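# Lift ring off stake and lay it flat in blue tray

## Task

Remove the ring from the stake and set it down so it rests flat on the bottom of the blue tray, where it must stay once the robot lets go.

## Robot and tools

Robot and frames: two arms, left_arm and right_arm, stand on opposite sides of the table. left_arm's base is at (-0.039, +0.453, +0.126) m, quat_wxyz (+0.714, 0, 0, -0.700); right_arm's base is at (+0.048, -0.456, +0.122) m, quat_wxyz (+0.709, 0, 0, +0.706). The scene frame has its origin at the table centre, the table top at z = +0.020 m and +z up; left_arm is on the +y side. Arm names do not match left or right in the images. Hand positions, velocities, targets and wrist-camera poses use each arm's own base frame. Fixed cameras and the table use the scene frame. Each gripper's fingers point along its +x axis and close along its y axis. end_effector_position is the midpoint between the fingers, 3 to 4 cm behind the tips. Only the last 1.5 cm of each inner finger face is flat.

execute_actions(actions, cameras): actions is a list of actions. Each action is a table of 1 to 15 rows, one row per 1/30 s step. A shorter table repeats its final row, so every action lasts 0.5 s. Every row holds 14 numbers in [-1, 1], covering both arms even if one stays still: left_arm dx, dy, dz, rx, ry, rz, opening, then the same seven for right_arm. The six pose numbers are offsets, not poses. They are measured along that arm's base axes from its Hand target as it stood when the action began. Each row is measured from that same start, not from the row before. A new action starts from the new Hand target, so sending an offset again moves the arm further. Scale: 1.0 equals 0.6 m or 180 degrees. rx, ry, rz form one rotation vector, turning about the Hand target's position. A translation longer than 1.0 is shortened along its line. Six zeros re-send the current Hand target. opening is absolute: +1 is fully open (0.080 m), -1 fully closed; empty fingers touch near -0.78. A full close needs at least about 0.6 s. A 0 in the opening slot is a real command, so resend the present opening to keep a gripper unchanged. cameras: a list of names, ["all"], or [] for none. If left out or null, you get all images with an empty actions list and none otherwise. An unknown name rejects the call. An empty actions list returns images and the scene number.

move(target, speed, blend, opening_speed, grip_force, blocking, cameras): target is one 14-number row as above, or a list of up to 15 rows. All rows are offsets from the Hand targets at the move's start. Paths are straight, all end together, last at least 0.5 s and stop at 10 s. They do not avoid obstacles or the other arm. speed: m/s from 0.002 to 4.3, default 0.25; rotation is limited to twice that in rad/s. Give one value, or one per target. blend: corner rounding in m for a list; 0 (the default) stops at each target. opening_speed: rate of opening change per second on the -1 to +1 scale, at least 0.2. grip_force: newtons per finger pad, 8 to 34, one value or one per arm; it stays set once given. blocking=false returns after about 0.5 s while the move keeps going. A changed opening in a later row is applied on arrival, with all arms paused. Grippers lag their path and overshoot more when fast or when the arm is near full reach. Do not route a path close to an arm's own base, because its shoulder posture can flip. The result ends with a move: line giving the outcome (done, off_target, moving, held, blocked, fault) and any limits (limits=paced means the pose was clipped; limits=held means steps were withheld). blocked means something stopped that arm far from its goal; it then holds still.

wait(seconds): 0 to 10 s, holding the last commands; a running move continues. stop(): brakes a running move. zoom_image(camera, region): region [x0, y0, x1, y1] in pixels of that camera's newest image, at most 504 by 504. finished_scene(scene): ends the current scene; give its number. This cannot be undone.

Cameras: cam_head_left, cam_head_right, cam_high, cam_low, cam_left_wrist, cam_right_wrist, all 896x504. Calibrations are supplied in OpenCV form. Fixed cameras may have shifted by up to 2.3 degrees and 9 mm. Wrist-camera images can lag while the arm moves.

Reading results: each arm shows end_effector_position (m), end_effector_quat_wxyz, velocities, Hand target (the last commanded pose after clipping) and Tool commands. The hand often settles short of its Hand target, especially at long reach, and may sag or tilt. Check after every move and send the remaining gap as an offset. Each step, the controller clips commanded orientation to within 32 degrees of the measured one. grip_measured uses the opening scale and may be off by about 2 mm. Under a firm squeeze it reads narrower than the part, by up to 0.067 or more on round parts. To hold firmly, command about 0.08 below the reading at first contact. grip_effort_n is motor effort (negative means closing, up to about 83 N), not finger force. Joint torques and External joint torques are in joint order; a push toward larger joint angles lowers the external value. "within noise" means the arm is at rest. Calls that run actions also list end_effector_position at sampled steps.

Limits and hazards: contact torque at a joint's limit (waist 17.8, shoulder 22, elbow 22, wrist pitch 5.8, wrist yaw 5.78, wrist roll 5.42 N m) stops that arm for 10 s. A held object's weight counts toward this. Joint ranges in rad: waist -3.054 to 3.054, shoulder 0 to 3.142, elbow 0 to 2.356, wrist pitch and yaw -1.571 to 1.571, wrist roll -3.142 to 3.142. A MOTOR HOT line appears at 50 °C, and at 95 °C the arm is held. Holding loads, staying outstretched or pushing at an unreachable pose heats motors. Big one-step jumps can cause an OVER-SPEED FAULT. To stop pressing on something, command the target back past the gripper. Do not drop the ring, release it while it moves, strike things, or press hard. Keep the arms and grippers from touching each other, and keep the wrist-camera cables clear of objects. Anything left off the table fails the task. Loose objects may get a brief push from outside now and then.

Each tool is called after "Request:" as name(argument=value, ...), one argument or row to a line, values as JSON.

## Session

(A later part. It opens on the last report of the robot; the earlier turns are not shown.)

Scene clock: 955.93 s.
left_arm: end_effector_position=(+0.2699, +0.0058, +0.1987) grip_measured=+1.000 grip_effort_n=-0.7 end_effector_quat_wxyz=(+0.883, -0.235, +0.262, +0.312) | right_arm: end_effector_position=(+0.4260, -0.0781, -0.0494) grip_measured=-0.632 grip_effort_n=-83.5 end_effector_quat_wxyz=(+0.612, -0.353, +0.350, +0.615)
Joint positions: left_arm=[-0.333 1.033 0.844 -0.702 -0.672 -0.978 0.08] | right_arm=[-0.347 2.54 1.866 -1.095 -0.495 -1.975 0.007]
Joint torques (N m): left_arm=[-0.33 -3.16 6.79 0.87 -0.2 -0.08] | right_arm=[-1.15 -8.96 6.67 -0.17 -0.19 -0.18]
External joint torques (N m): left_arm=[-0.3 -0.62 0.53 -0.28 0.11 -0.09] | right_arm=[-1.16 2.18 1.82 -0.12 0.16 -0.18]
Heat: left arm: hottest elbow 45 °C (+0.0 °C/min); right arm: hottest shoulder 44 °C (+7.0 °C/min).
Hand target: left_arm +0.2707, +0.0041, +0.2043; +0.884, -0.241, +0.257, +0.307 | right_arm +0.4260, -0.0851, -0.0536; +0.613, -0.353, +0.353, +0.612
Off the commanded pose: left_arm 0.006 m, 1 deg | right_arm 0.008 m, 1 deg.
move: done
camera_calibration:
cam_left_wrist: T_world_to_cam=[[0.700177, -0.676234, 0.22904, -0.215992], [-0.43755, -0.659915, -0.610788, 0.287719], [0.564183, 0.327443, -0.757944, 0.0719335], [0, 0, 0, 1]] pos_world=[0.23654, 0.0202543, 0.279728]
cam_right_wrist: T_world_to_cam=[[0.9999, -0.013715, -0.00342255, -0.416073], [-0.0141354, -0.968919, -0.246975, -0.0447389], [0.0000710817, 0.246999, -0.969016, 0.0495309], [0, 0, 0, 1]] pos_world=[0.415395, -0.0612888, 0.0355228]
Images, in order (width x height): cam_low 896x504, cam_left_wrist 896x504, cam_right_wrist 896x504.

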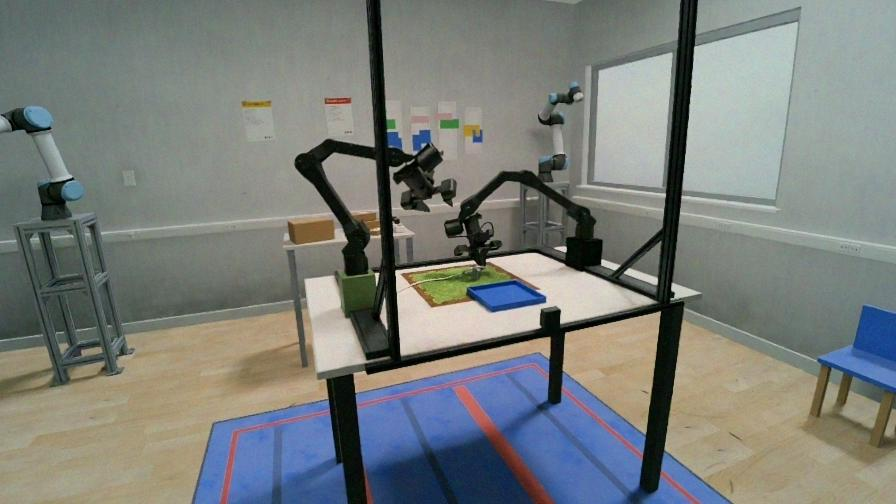

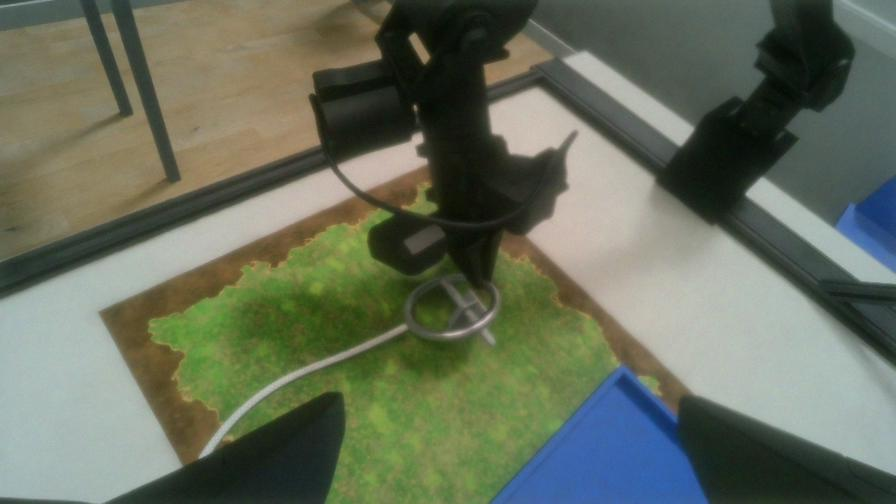

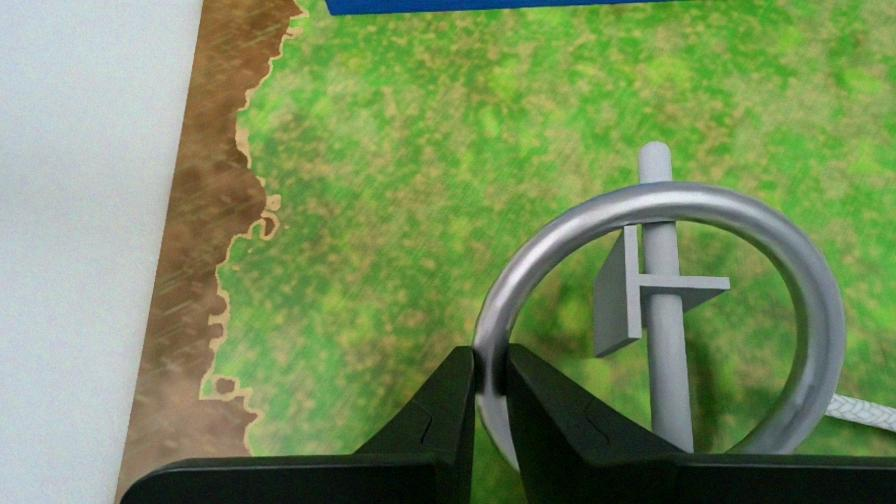

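Request:
move(
  target=[
    [0, 0, 0, 0, 0, 0, 1.0, 0.0, -0.0167, 0.0, 0, 0, 0, -0.8],
    [0, 0, 0, 0, 0, 0, 1.0, 0.0, -0.0167, 0.0917, 0, 0, 0, -0.8],
  ],
  speed=[0.06, 0.08],
  cameras=["cam_right_wrist", "cam_low", "cam_left_wrist"],
)

Request:
zoom_image(
  camera="cam_low",
  region=[460, 240, 510, 285],
)

Request:
zoom_image(
  camera="cam_left_wrist",
  region=[350, 200, 560, 380],
)

Scene clock: 976.87 s.
left_arm: end_effector_position=(+0.2699, +0.0058, +0.1987) grip_measured=+1.000 grip_effort_n=-1.2 end_effector_quat_wxyz=(+0.883, -0.235, +0.262, +0.312) | right_arm: end_effector_position=(+0.4223, -0.0931, -0.0079) grip_measured=-0.632 grip_effort_n=-83.5 end_effector_quat_wxyz=(+0.610, -0.343, +0.359, +0.617)
Joint positions: left_arm=[-0.333 1.033 0.844 -0.702 -0.672 -0.978 0.08] | right_arm=[-0.379 2.504 1.971 -1.273 -0.482 -1.998 0.007]
Joint torques (N m): left_arm=[-0.29 -3.17 6.71 0.88 -0.21 -0.1] | right_arm=[-0.14 -12.59 6.66 -0.52 -0.52 -0.15]
External joint torques (N m): left_arm=[-0.31 -0.64 0.4 -0.29 0.12 -0.11] | right_arm=[-0.09 -1.35 1.61 -0.4 -0.19 -0.15]
Heat: left arm: hottest elbow 45 °C (+0.0 °C/min); right arm: hottest shoulder 46 °C (+8.0 °C/min).
Hand target: left_arm +0.2707, +0.0041, +0.2043; +0.884, -0.241, +0.257, +0.307 | right_arm +0.4260, -0.0951, +0.0014; +0.613, -0.353, +0.353, +0.612
Off the commanded pose: left_arm 0.006 m, 1 deg | right_arm 0.010 m, 2 deg.
move: off_target (right_arm)
camera_calibration:
cam_left_wrist: T_world_to_cam=[[0.700177, -0.676234, 0.22904, -0.215992], [-0.43755, -0.659915, -0.610788, 0.287719], [0.564183, 0.327443, -0.757944, 0.0719335], [0, 0, 0, 1]] pos_world=[0.23654, 0.0202543, 0.279728]
cam_right_wrist: T_world_to_cam=[[0.999267, -0.0225272, -0.0309437, -0.413092], [-0.0295087, -0.968313, -0.247989, -0.0425478], [-0.0243767, 0.24872, -0.968269, 0.104002], [0, 0, 0, 1]] pos_world=[0.414069, -0.0763728, 0.0773678]
Images, in order (width x height): cam_low 896x504, cam_left_wrist 896x504, cam_right_wrist 896x504.

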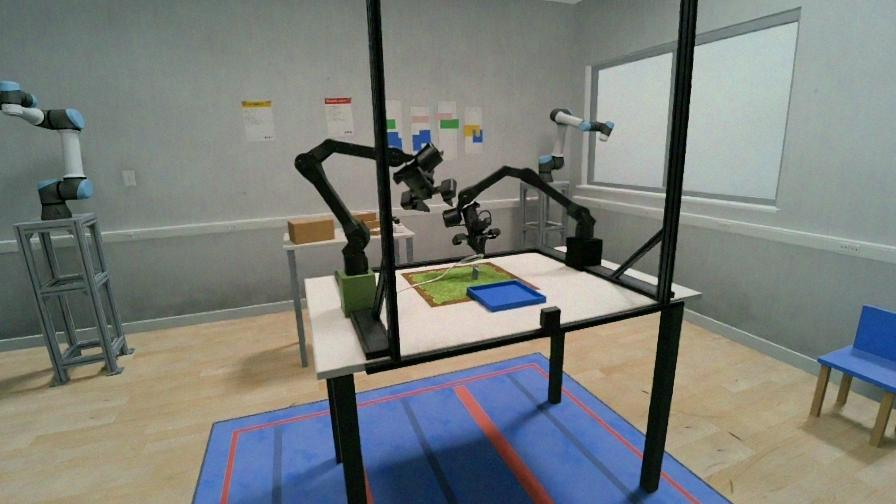

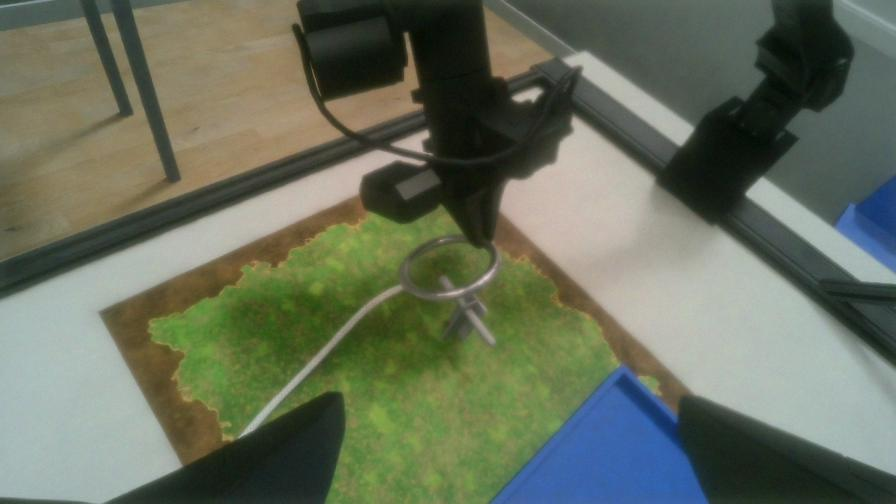

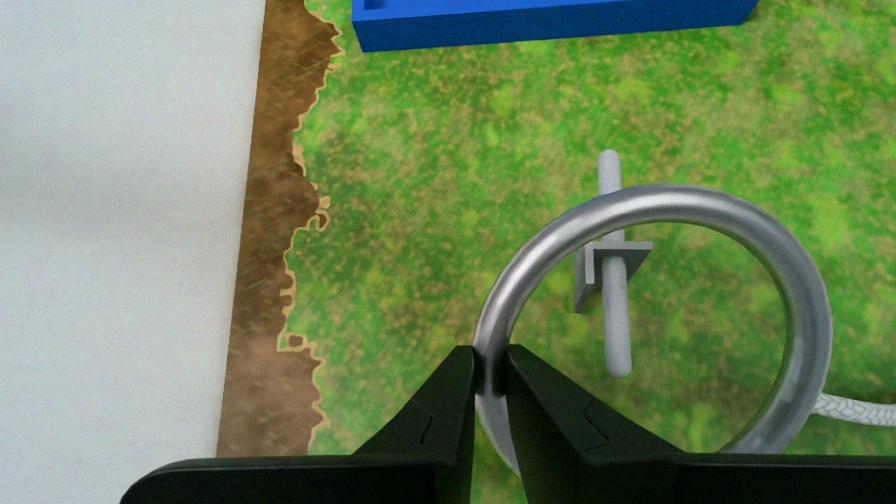

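Scaled by 10.080 from the camera's 896x504 image, which has a finer 1280x720 frame.

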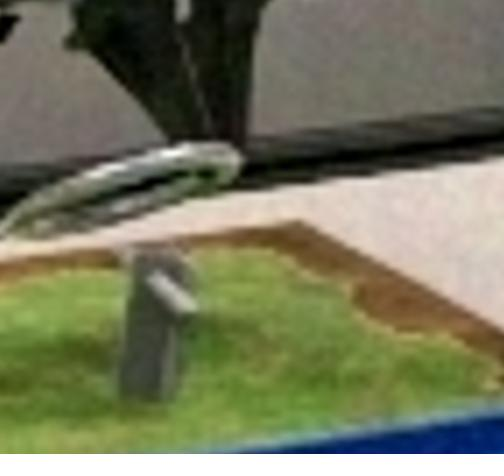

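Scaled by 2.400 from the camera's 896x504 image, which has a finer 1280x720 frame.

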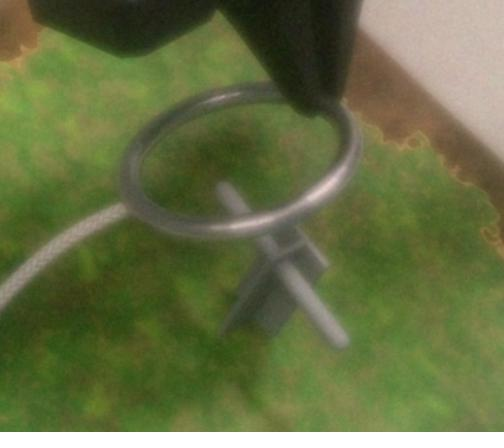

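Request:
move(
  target=[
    [0, 0, 0, 0, 0, 0, 1.0, -0.0067, 0.0418, 0.041, -0.1667, 0, 0, -0.8],
    [0, 0, 0, 0, 0, 0, 1.0, -0.0075, 0.4335, 0.041, -0.1667, 0, 0, -0.8],
  ],
  speed=[0.12, 0.15],
  blend=[0.02, 0],
  cameras=["all"],
)

Scene clock: 1018.20 s.
left_arm: end_effector_position=(+0.2699, +0.0058, +0.1987) grip_measured=+1.000 grip_effort_n=-0.7 end_effector_quat_wxyz=(+0.883, -0.235, +0.262, +0.312) | right_arm: end_effector_position=(+0.4192, +0.1647, +0.0278) grip_measured=-0.632 grip_effort_n=-83.5 end_effector_quat_wxyz=(+0.500, -0.500, +0.498, +0.503)
Joint positions: left_arm=[-0.333 1.033 0.844 -0.702 -0.672 -0.978 0.08] | right_arm=[0.373 2.334 1.902 -1.137 -0.005 -1.203 0.007]
Joint torques (N m): left_arm=[-0.3 -3.2 6.69 0.88 -0.2 -0.08] | right_arm=[-0.03 -9.09 7.58 0.09 0.04 0.15]
External joint torques (N m): left_arm=[-0.33 -0.61 0.43 -0.25 0.13 -0.09] | right_arm=[-0.02 1.88 1.95 -0.22 0.09 0.15]
Heat: left arm: hottest elbow 46 °C (+1.0 °C/min); right arm: hottest shoulder 48 °C (+4.1 °C/min).
Hand target: left_arm +0.2707, +0.0041, +0.2043; +0.884, -0.241, +0.257, +0.307 | right_arm +0.4216, +0.1650, +0.0260; +0.501, -0.500, +0.500, +0.500
Off the commanded pose: left_arm 0.006 m, 1 deg | right_arm 0.003 m, 0 deg.
move: done
camera_calibration:
cam_left_wrist: T_world_to_cam=[[0.700177, -0.676234, 0.22904, -0.215992], [-0.43755, -0.659915, -0.610788, 0.287719], [0.564183, 0.327443, -0.757944, 0.0719335], [0, 0, 0, 1]] pos_world=[0.23654, 0.0202543, 0.279728]
cam_right_wrist: T_world_to_cam=[[0.999879, -0.0148523, 0.00457692, -0.405676], [-0.0155374, -0.962072, 0.272352, 0.194489], [0.000358275, -0.27239, -0.962187, 0.14958], [0, 0, 0, 1]] pos_world=[0.408596, 0.221831, 0.092811]

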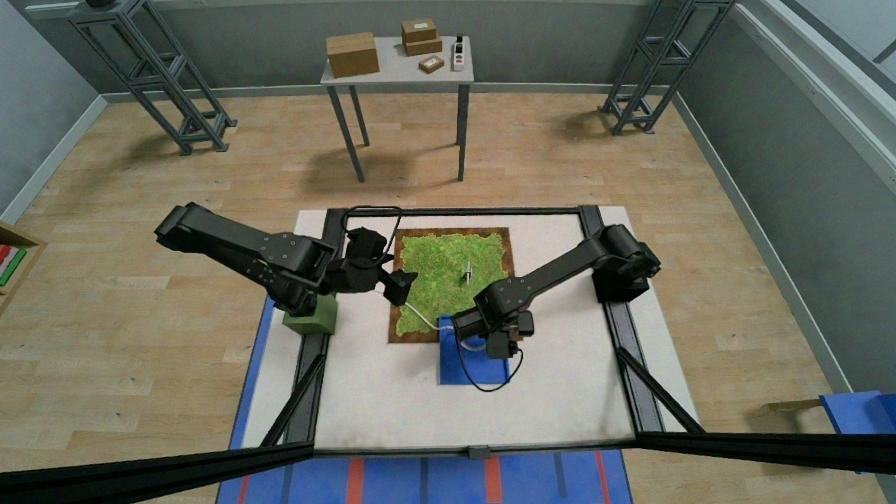

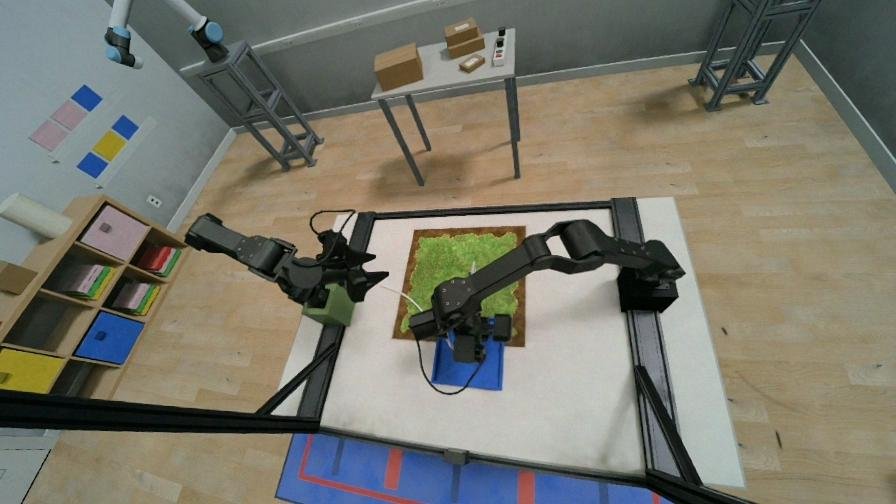

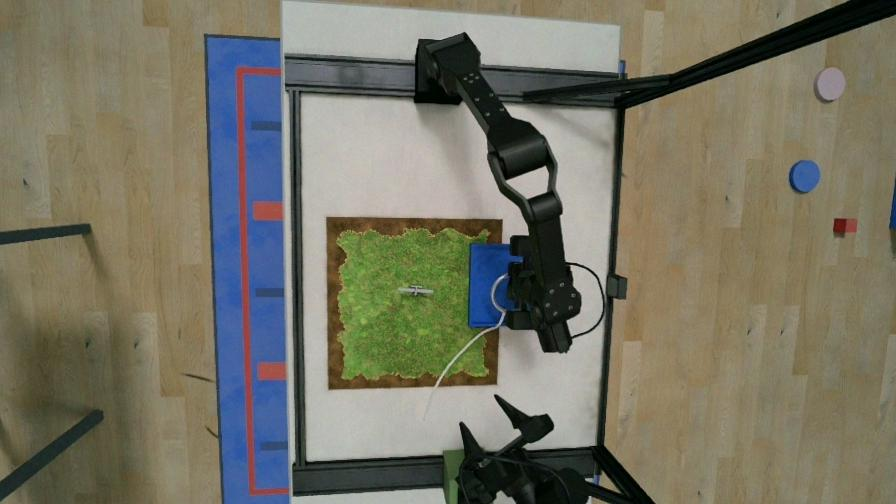

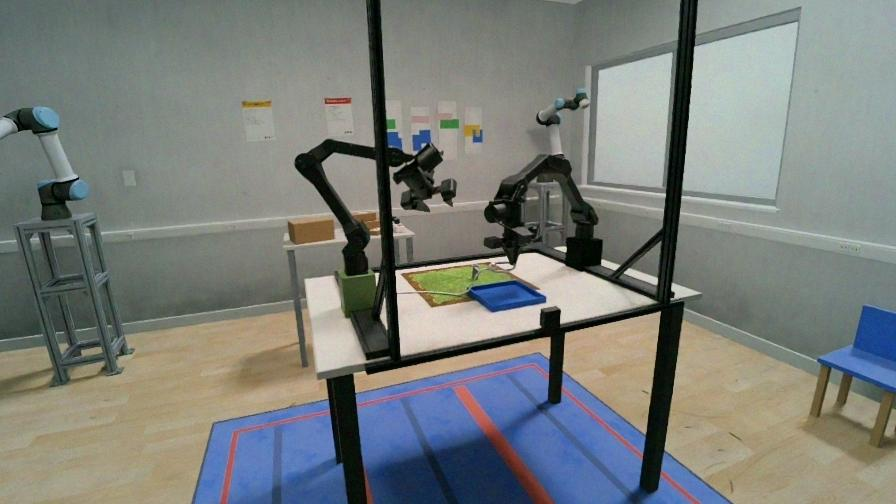

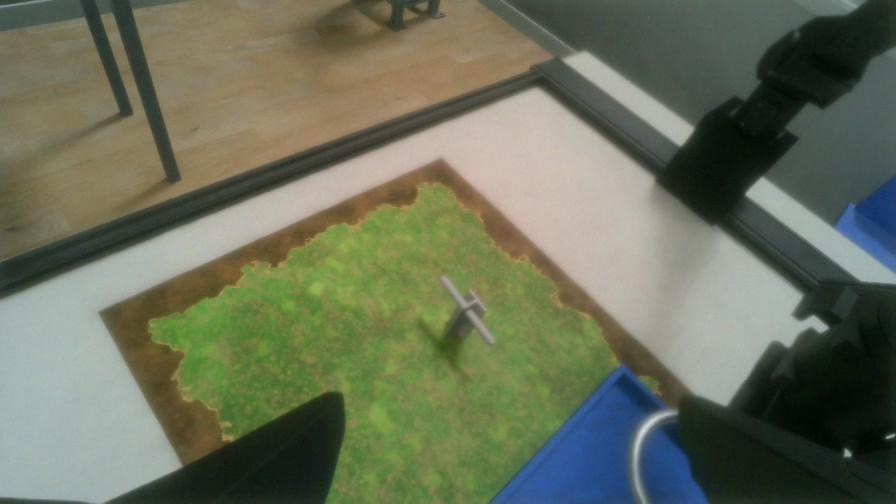

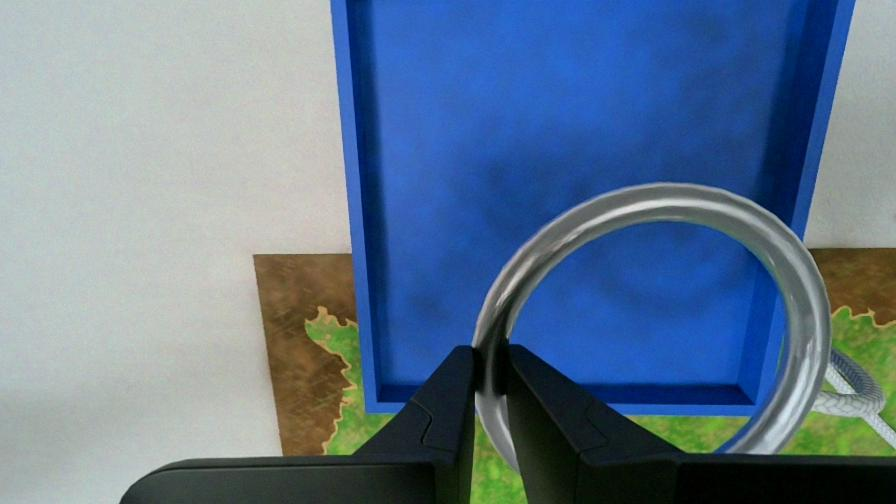

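Request:
zoom_image(
  camera="cam_low",
  region=[460, 220, 560, 320],
)

Request:
zoom_image(
  camera="cam_right_wrist",
  region=[460, 170, 896, 504],
)

Scaled by 5.040 from the camera's 896x504 image, which has a finer 1280x720 frame.

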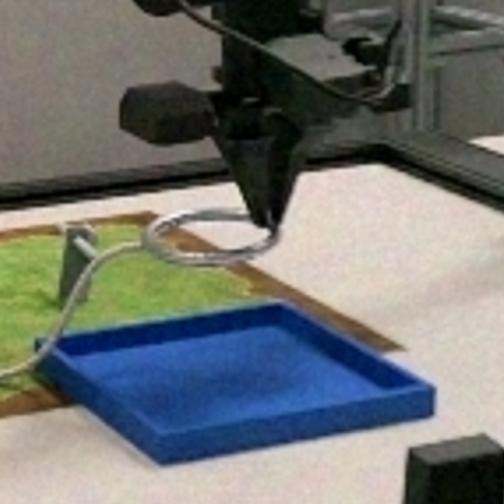

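Scaled by 1.156 from the camera's 896x504 image, which has a finer 1280x720 frame.

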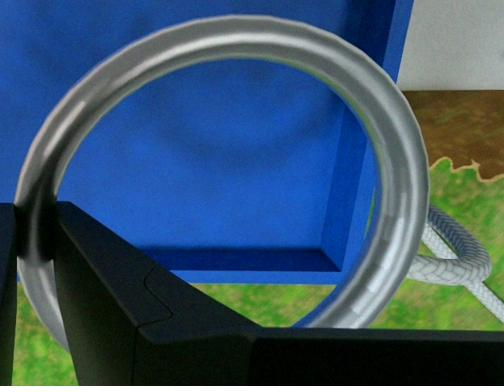

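Request:
move(
  target=[
    [0, 0, 0, 0, 0, 0, 1.0, 0.0, 0.0367, 0.0, 0, 0, 0, -0.8],
    [0, 0, 0, 0, 0, 0, 1.0, -0.004, 0.0367, -0.1417, 0, 0, 0, -0.8],
  ],
  speed=[0.12, 0.1],
  blend=[0.015, 0],
  cameras=["cam_right_wrist", "cam_low", "cam_left_wrist"],
)

Request:
zoom_image(
  camera="cam_low",
  region=[460, 250, 560, 320],
)

Scene clock: 1064.13 s.
left_arm: end_effector_position=(+0.2699, +0.0058, +0.1987) grip_measured=+1.000 grip_effort_n=-1.2 end_effector_quat_wxyz=(+0.883, -0.235, +0.262, +0.312) | right_arm: end_effector_position=(+0.4209, +0.1881, -0.0542) grip_measured=-0.632 grip_effort_n=-83.5 end_effector_quat_wxyz=(+0.503, -0.501, +0.495, +0.501)
Joint positions: left_arm=[-0.333 1.033 0.844 -0.702 -0.672 -0.978 0.08] | right_arm=[0.419 2.478 1.82 -0.902 -0.004 -1.156 0.007]
Joint torques (N m): left_arm=[-0.27 -3.12 6.73 0.89 -0.2 -0.07] | right_arm=[0.1 -9.76 5.17 0.41 0.04 0.16]
External joint torques (N m): left_arm=[-0.26 -0.58 0.46 -0.26 0.11 -0.08] | right_arm=[0.1 1.55 -0.12 0.07 0.09 0.16]
Heat: left arm: hottest elbow 46 °C (+1.0 °C/min); right arm: hottest shoulder 50 °C (+4.1 °C/min). Fold the right arm in close to its base, or ease its load, before you think long.
Hand target: left_arm +0.2707, +0.0041, +0.2043; +0.884, -0.241, +0.257, +0.307 | right_arm +0.4192, +0.1869, -0.0590; +0.501, -0.500, +0.500, +0.500
Off the commanded pose: left_arm 0.006 m, 1 deg | right_arm 0.005 m, 1 deg.
MOTOR HOT: joint 2 (shoulder) of the right arm reports 50 °C; the controller stops that arm at 95 °C. To cool a motor, set the load down, stop pushing, or move to a pose that needs little force.
move: done; blend cut to 0.011 m at target 1
camera_calibration:
cam_left_wrist: T_world_to_cam=[[0.700177, -0.676234, 0.22904, -0.215992], [-0.43755, -0.659915, -0.610788, 0.287719], [0.564183, 0.327443, -0.757944, 0.0719335], [0, 0, 0, 1]] pos_world=[0.23654, 0.0202543, 0.279728]
cam_right_wrist: T_world_to_cam=[[0.99979, -0.0153052, 0.0136553, -0.406021], [-0.0184157, -0.96296, 0.269014, 0.24045], [0.00903217, -0.269209, -0.963039, 0.0728273], [0, 0, 0, 1]] pos_world=[0.409705, 0.244935, 0.0109955]
Images, in order (width x height): cam_low 896x504, cam_left_wrist 896x504, cam_right_wrist 896x504.

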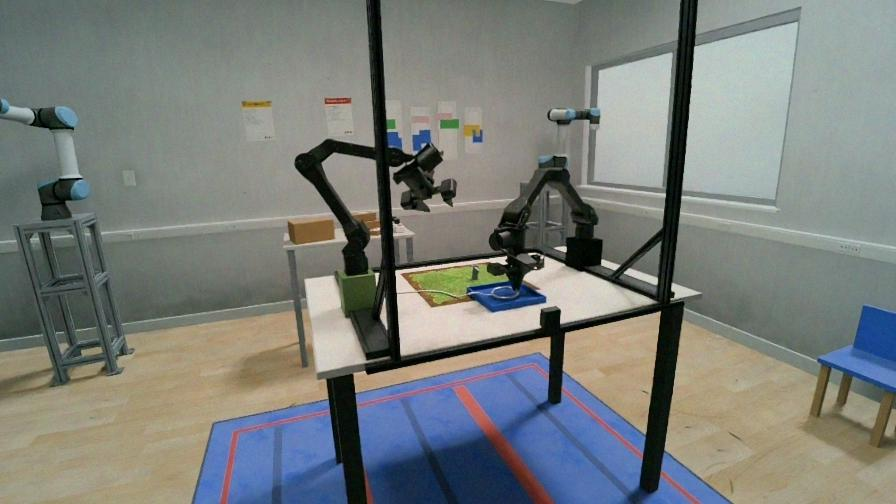

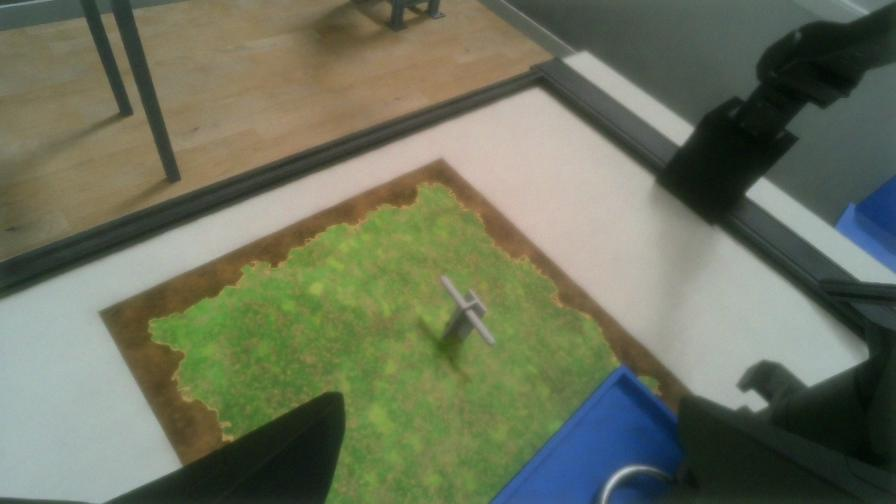

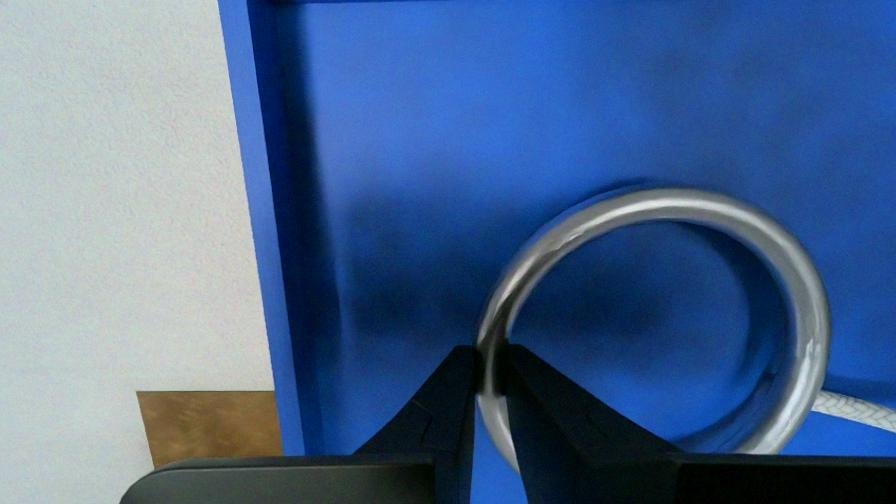

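Scaled by 5.040 from the camera's 896x504 image, which has a finer 1280x720 frame.

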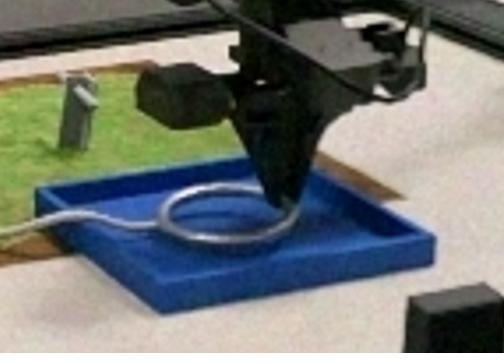

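Request:
move(
  target=[0, 0, 0, 0, 0, 0, 1.0, 0.0, 0.0, -0.02, 0, 0, 0, -0.8],
  speed=0.04,
  cameras=["cam_right_wrist", "cam_low"],
)

Request:
zoom_image(
  camera="cam_low",
  region=[480, 270, 540, 310],
)

Scene clock: 1076.40 s.
left_arm: end_effector_position=(+0.2699, +0.0058, +0.1987) grip_measured=+1.000 grip_effort_n=-1.2 end_effector_quat_wxyz=(+0.883, -0.235, +0.262, +0.312) | right_arm: end_effector_position=(+0.4229, +0.1890, -0.0624) grip_measured=-0.632 grip_effort_n=-83.5 end_effector_quat_wxyz=(+0.506, -0.502, +0.491, +0.500)
Joint positions: left_arm=[-0.333 1.033 0.844 -0.702 -0.672 -0.978 0.08] | right_arm=[0.419 2.493 1.813 -0.871 -0.004 -1.156 0.007]
Joint torques (N m): left_arm=[-0.31 -3.13 6.73 0.87 -0.21 -0.1] | right_arm=[-0.01 -8.99 4.7 0.47 0.04 0.15]
External joint torques (N m): left_arm=[-0.3 -0.61 0.48 -0.28 0.1 -0.11] | right_arm=[0.05 2.43 -0.57 0.12 0.09 0.15]
Heat: left arm: hottest elbow 46 °C (+0.0 °C/min); right arm: hottest shoulder 49 °C (+1.0 °C/min). Fold the right arm in close to its base, or ease its load, before you think long.
Hand target: left_arm +0.2707, +0.0041, +0.2043; +0.884, -0.241, +0.257, +0.307 | right_arm +0.4192, +0.1869, -0.0710; +0.501, -0.500, +0.500, +0.500
Off the commanded pose: left_arm 0.006 m, 1 deg | right_arm 0.010 m, 1 deg.
MOTOR HOT: still on. Joint 2 (shoulder) of the right arm reports 49 °C.
move: off_target (right_arm)
camera_calibration:
cam_right_wrist: T_world_to_cam=[[0.999634, -0.0153279, 0.0222772, -0.407364], [-0.0206902, -0.963986, 0.265146, 0.244537], [0.0174108, -0.26551, -0.963951, 0.060837], [0, 0, 0, 1]] pos_world=[0.411215, 0.245639, 0.00288067]
Images, in order (width x height): cam_low 896x504, cam_right_wrist 896x504.

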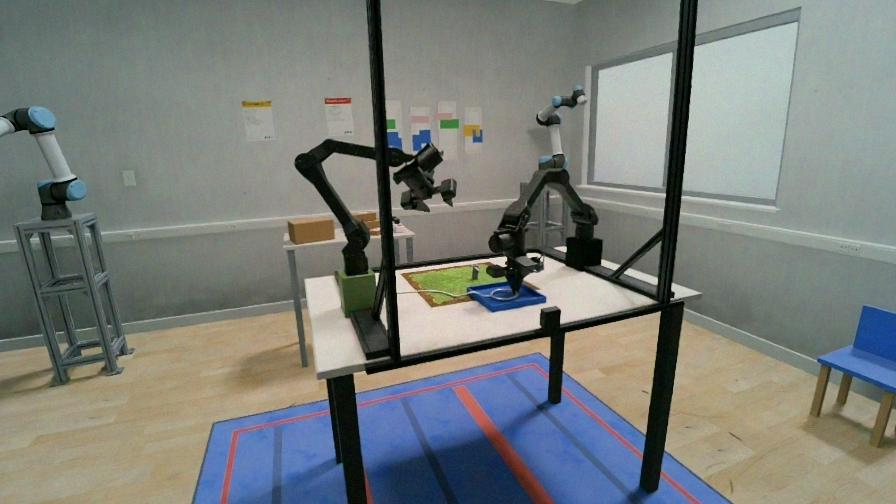

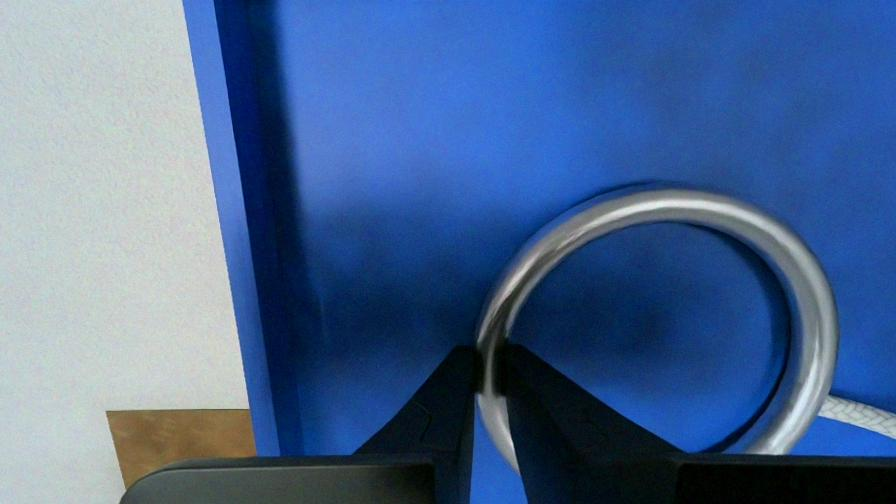

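Scaled by 8.400 from the camera's 896x504 image, which has a finer 1280x720 frame.

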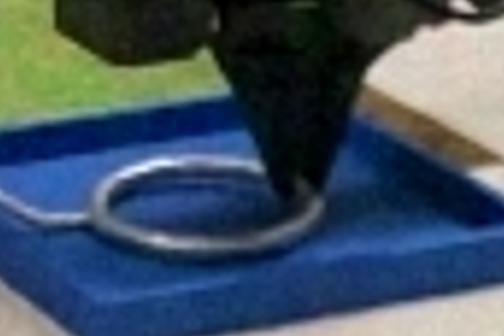

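Request:
move(
  target=[0, 0, 0, 0, 0, 0, 1.0, -0.003, 0.0, -0.01, 0, 0, 0, -0.8],
  speed=0.03,
  cameras=["cam_right_wrist", "cam_low"],
)

Request:
zoom_image(
  camera="cam_low",
  region=[480, 270, 540, 310],
)

Scene clock: 1082.90 s.
left_arm: end_effector_position=(+0.2699, +0.0058, +0.1987) grip_measured=+1.000 grip_effort_n=-1.2 end_effector_quat_wxyz=(+0.883, -0.235, +0.262, +0.312) | right_arm: end_effector_position=(+0.4228, +0.1889, -0.0661) grip_measured=-0.632 grip_effort_n=-83.5 end_effector_quat_wxyz=(+0.509, -0.503, +0.490, +0.499)
Joint positions: left_arm=[-0.333 1.033 0.844 -0.702 -0.672 -0.978 0.08] | right_arm=[0.419 2.494 1.799 -0.849 -0.004 -1.155 0.007]
Joint torques (N m): left_arm=[-0.36 -3.18 6.65 0.89 -0.19 -0.09] | right_arm=[0.13 -8.57 4.35 0.49 0.04 0.17]
External joint torques (N m): left_arm=[-0.36 -0.63 0.39 -0.25 0.13 -0.1] | right_arm=[0.22 2.77 -0.84 0.15 0.08 0.17]
Heat: left arm: hottest elbow 46 °C (+0.0 °C/min); right arm: hottest shoulder 48 °C (+0.0 °C/min). Fold the right arm in close to its base, or ease its load, before you think long.
Hand target: left_arm +0.2707, +0.0041, +0.2043; +0.884, -0.241, +0.257, +0.307 | right_arm +0.4174, +0.1870, -0.0769; +0.501, -0.500, +0.500, +0.500
Off the commanded pose: left_arm 0.006 m, 1 deg | right_arm 0.012 m, 2 deg.
MOTOR HOT: still on. Joint 2 (shoulder) of the right arm reports 48 °C.
move: off_target (right_arm)
camera_calibration:
cam_right_wrist: T_world_to_cam=[[0.99947, -0.0169163, 0.0278093, -0.406431], [-0.0236332, -0.964612, 0.262611, 0.246659], [0.0223828, -0.26313, -0.964501, 0.0546855], [0, 0, 0, 1]] pos_world=[0.410821, 0.245445, -0.000728796]
Images, in order (width x height): cam_low 896x504, cam_right_wrist 896x504.

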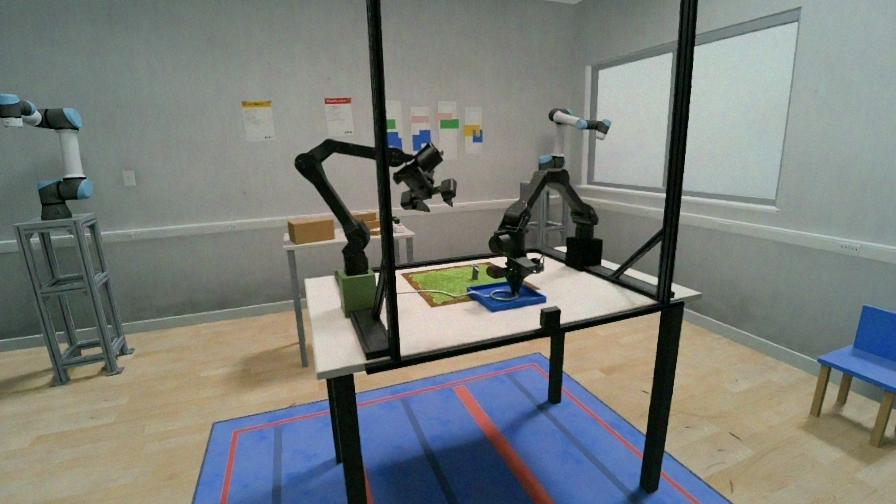

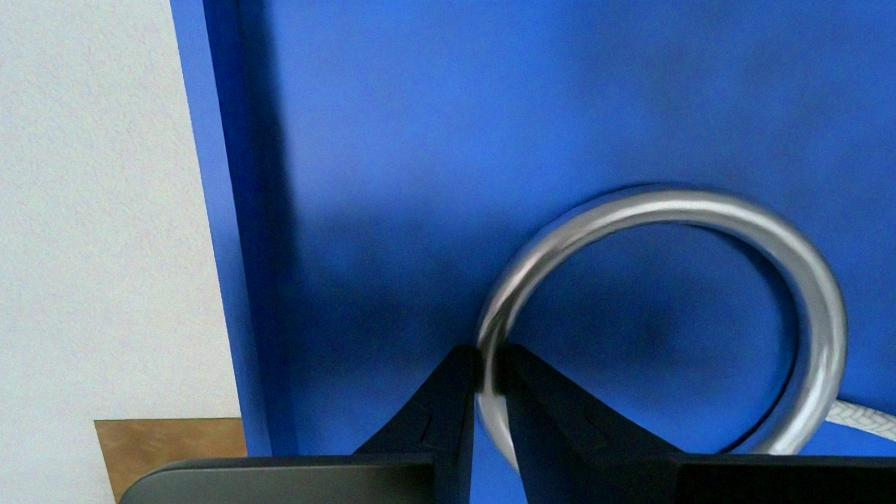

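Scaled by 8.400 from the camera's 896x504 image, which has a finer 1280x720 frame.

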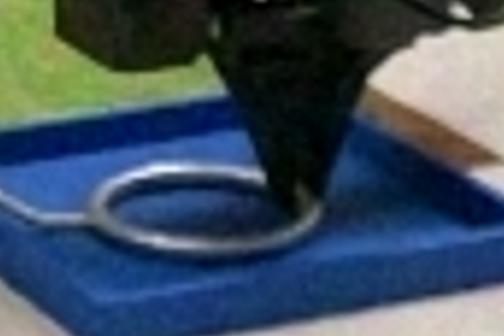

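Request:
move(
  target=[0,0,0,0,0,0,1.0,0,0,-0.010,0,0,0,-0.8],
  speed=0.03,
  cameras=["cam_low", "cam_right_wrist"],
)

Scene clock: 1133.63 s.
left_arm: end_effector_position=(+0.2699, +0.0058, +0.1987) grip_measured=+1.000 grip_effort_n=-0.7 end_effector_quat_wxyz=(+0.883, -0.235, +0.262, +0.312) | right_arm: end_effector_position=(+0.4242, +0.1895, -0.0672) grip_measured=-0.632 grip_effort_n=-83.5 end_effector_quat_wxyz=(+0.511, -0.504, +0.487, +0.498)
Joint positions: left_arm=[-0.333 1.033 0.844 -0.702 -0.672 -0.978 0.08] | right_arm=[0.419 2.496 1.797 -0.837 -0.004 -1.155 0.007]
Joint torques (N m): left_arm=[-0.36 -3.12 6.64 0.9 -0.18 -0.08] | right_arm=[0.13 -7.52 4.05 0.78 0.04 0.16]
External joint torques (N m): left_arm=[-0.34 -0.61 0.34 -0.26 0.14 -0.09] | right_arm=[0.2 4 -1.24 0.41 0.08 0.15]
Heat: left arm: hottest elbow 46 °C (+0.0 °C/min); right arm: hottest shoulder 44 °C (-5.0 °C/min).
Hand target: left_arm +0.2707, +0.0041, +0.2043; +0.884, -0.241, +0.257, +0.307 | right_arm +0.4174, +0.1869, -0.0830; +0.501, -0.500, +0.500, +0.500
Off the commanded pose: left_arm 0.006 m, 1 deg | right_arm 0.017 m, 2 deg.
MOTOR HOT: cleared for the motors of the right arm.
move: off_target (right_arm)
camera_calibration:
cam_right_wrist: T_world_to_cam=[[0.999238, -0.0170659, 0.0350997, -0.407155], [-0.0255956, -0.965473, 0.259244, 0.248376], [0.0294636, -0.259945, -0.965174, 0.0499988], [0, 0, 0, 1]] pos_world=[0.411729, 0.245848, -0.00184121]
Images, in order (width x height): cam_low 896x504, cam_right_wrist 896x504.

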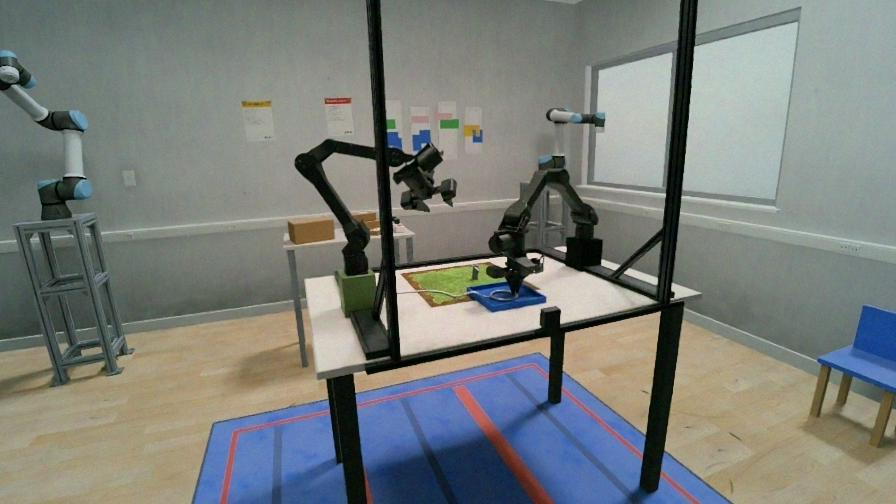

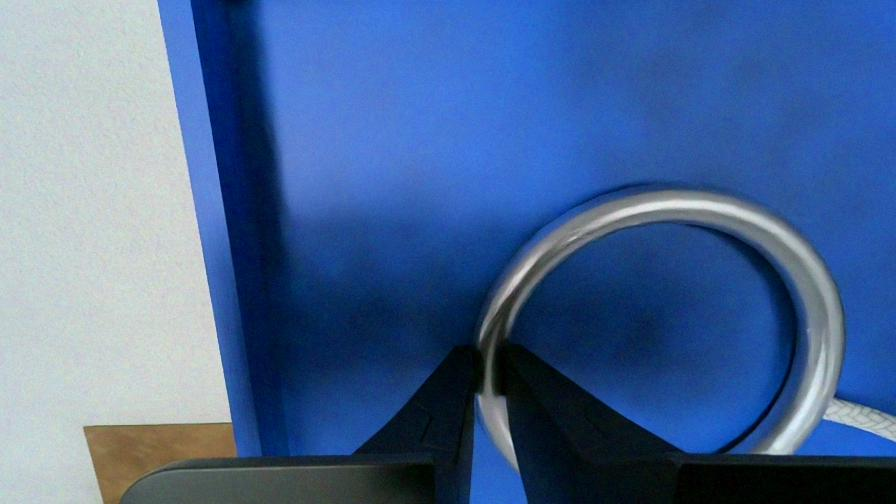

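Request:
move(
  target=[
    [0,0,0,0,0,0,1.0,0,0,0.008,0,0,0,-0.8],
    [0,0,0.008,0,0,0,1.0,0,0,0.008,0,0,0,-0.05],
  ],
  speed=0.03,
  opening_speed=0.7,
  cameras=["cam_right_wrist"],
)

Scene clock: 1143.43 s.
left_arm: end_effector_position=(+0.2699, +0.0058, +0.2038) grip_measured=+1.000 grip_effort_n=-0.7 end_effector_quat_wxyz=(+0.883, -0.235, +0.262, +0.312) | right_arm: end_effector_position=(+0.4221, +0.1894, -0.0684) grip_measured=-0.055 grip_effort_n=18.4 end_effector_quat_wxyz=(+0.508, -0.503, +0.490, +0.499)
Joint positions: left_arm=[-0.333 1.033 0.863 -0.72 -0.671 -0.978 0.08] | right_arm=[0.42 2.498 1.797 -0.844 -0.004 -1.154 0.033]
Joint torques (N m): left_arm=[-0.33 -3 6.64 0.89 -0.21 -0.07] | right_arm=[0.03 -8.73 4.6 0.36 0.03 0.16]
External joint torques (N m): left_arm=[-0.35 -0.49 0.48 -0.23 0.11 -0.09] | right_arm=[0.04 2.71 -0.66 0 0.08 0.16]
Heat: left arm: hottest elbow 47 °C (+1.0 °C/min); right arm: hottest shoulder 45 °C (-2.0 °C/min).
Hand target: left_arm +0.2707, +0.0041, +0.2090; +0.884, -0.241, +0.257, +0.307 | right_arm +0.4174, +0.1871, -0.0781; +0.501, -0.500, +0.500, +0.500
Off the commanded pose: left_arm 0.006 m, 1 deg | right_arm 0.011 m, 1 deg.
move: off_target (right_arm); target 2's new opening was sent with right_arm's hand 0.013 m and 2 deg from that target
camera_calibration:
cam_right_wrist: T_world_to_cam=[[0.999526, -0.0158262, 0.0264012, -0.405953], [-0.0222249, -0.964467, 0.263268, 0.247115], [0.0212965, -0.26373, -0.964361, 0.0532096], [0, 0, 0, 1]] pos_world=[0.41012, 0.245942, -0.00302639]
Images, in order (width x height): cam_right_wrist 896x504.

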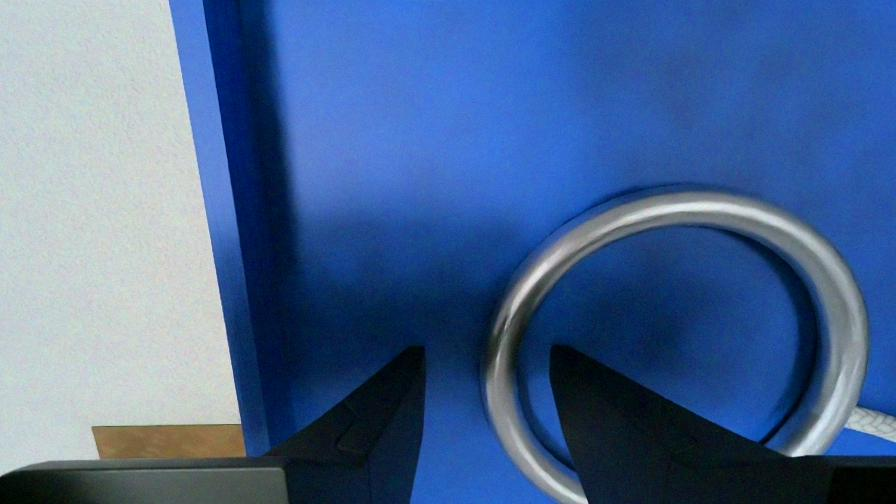

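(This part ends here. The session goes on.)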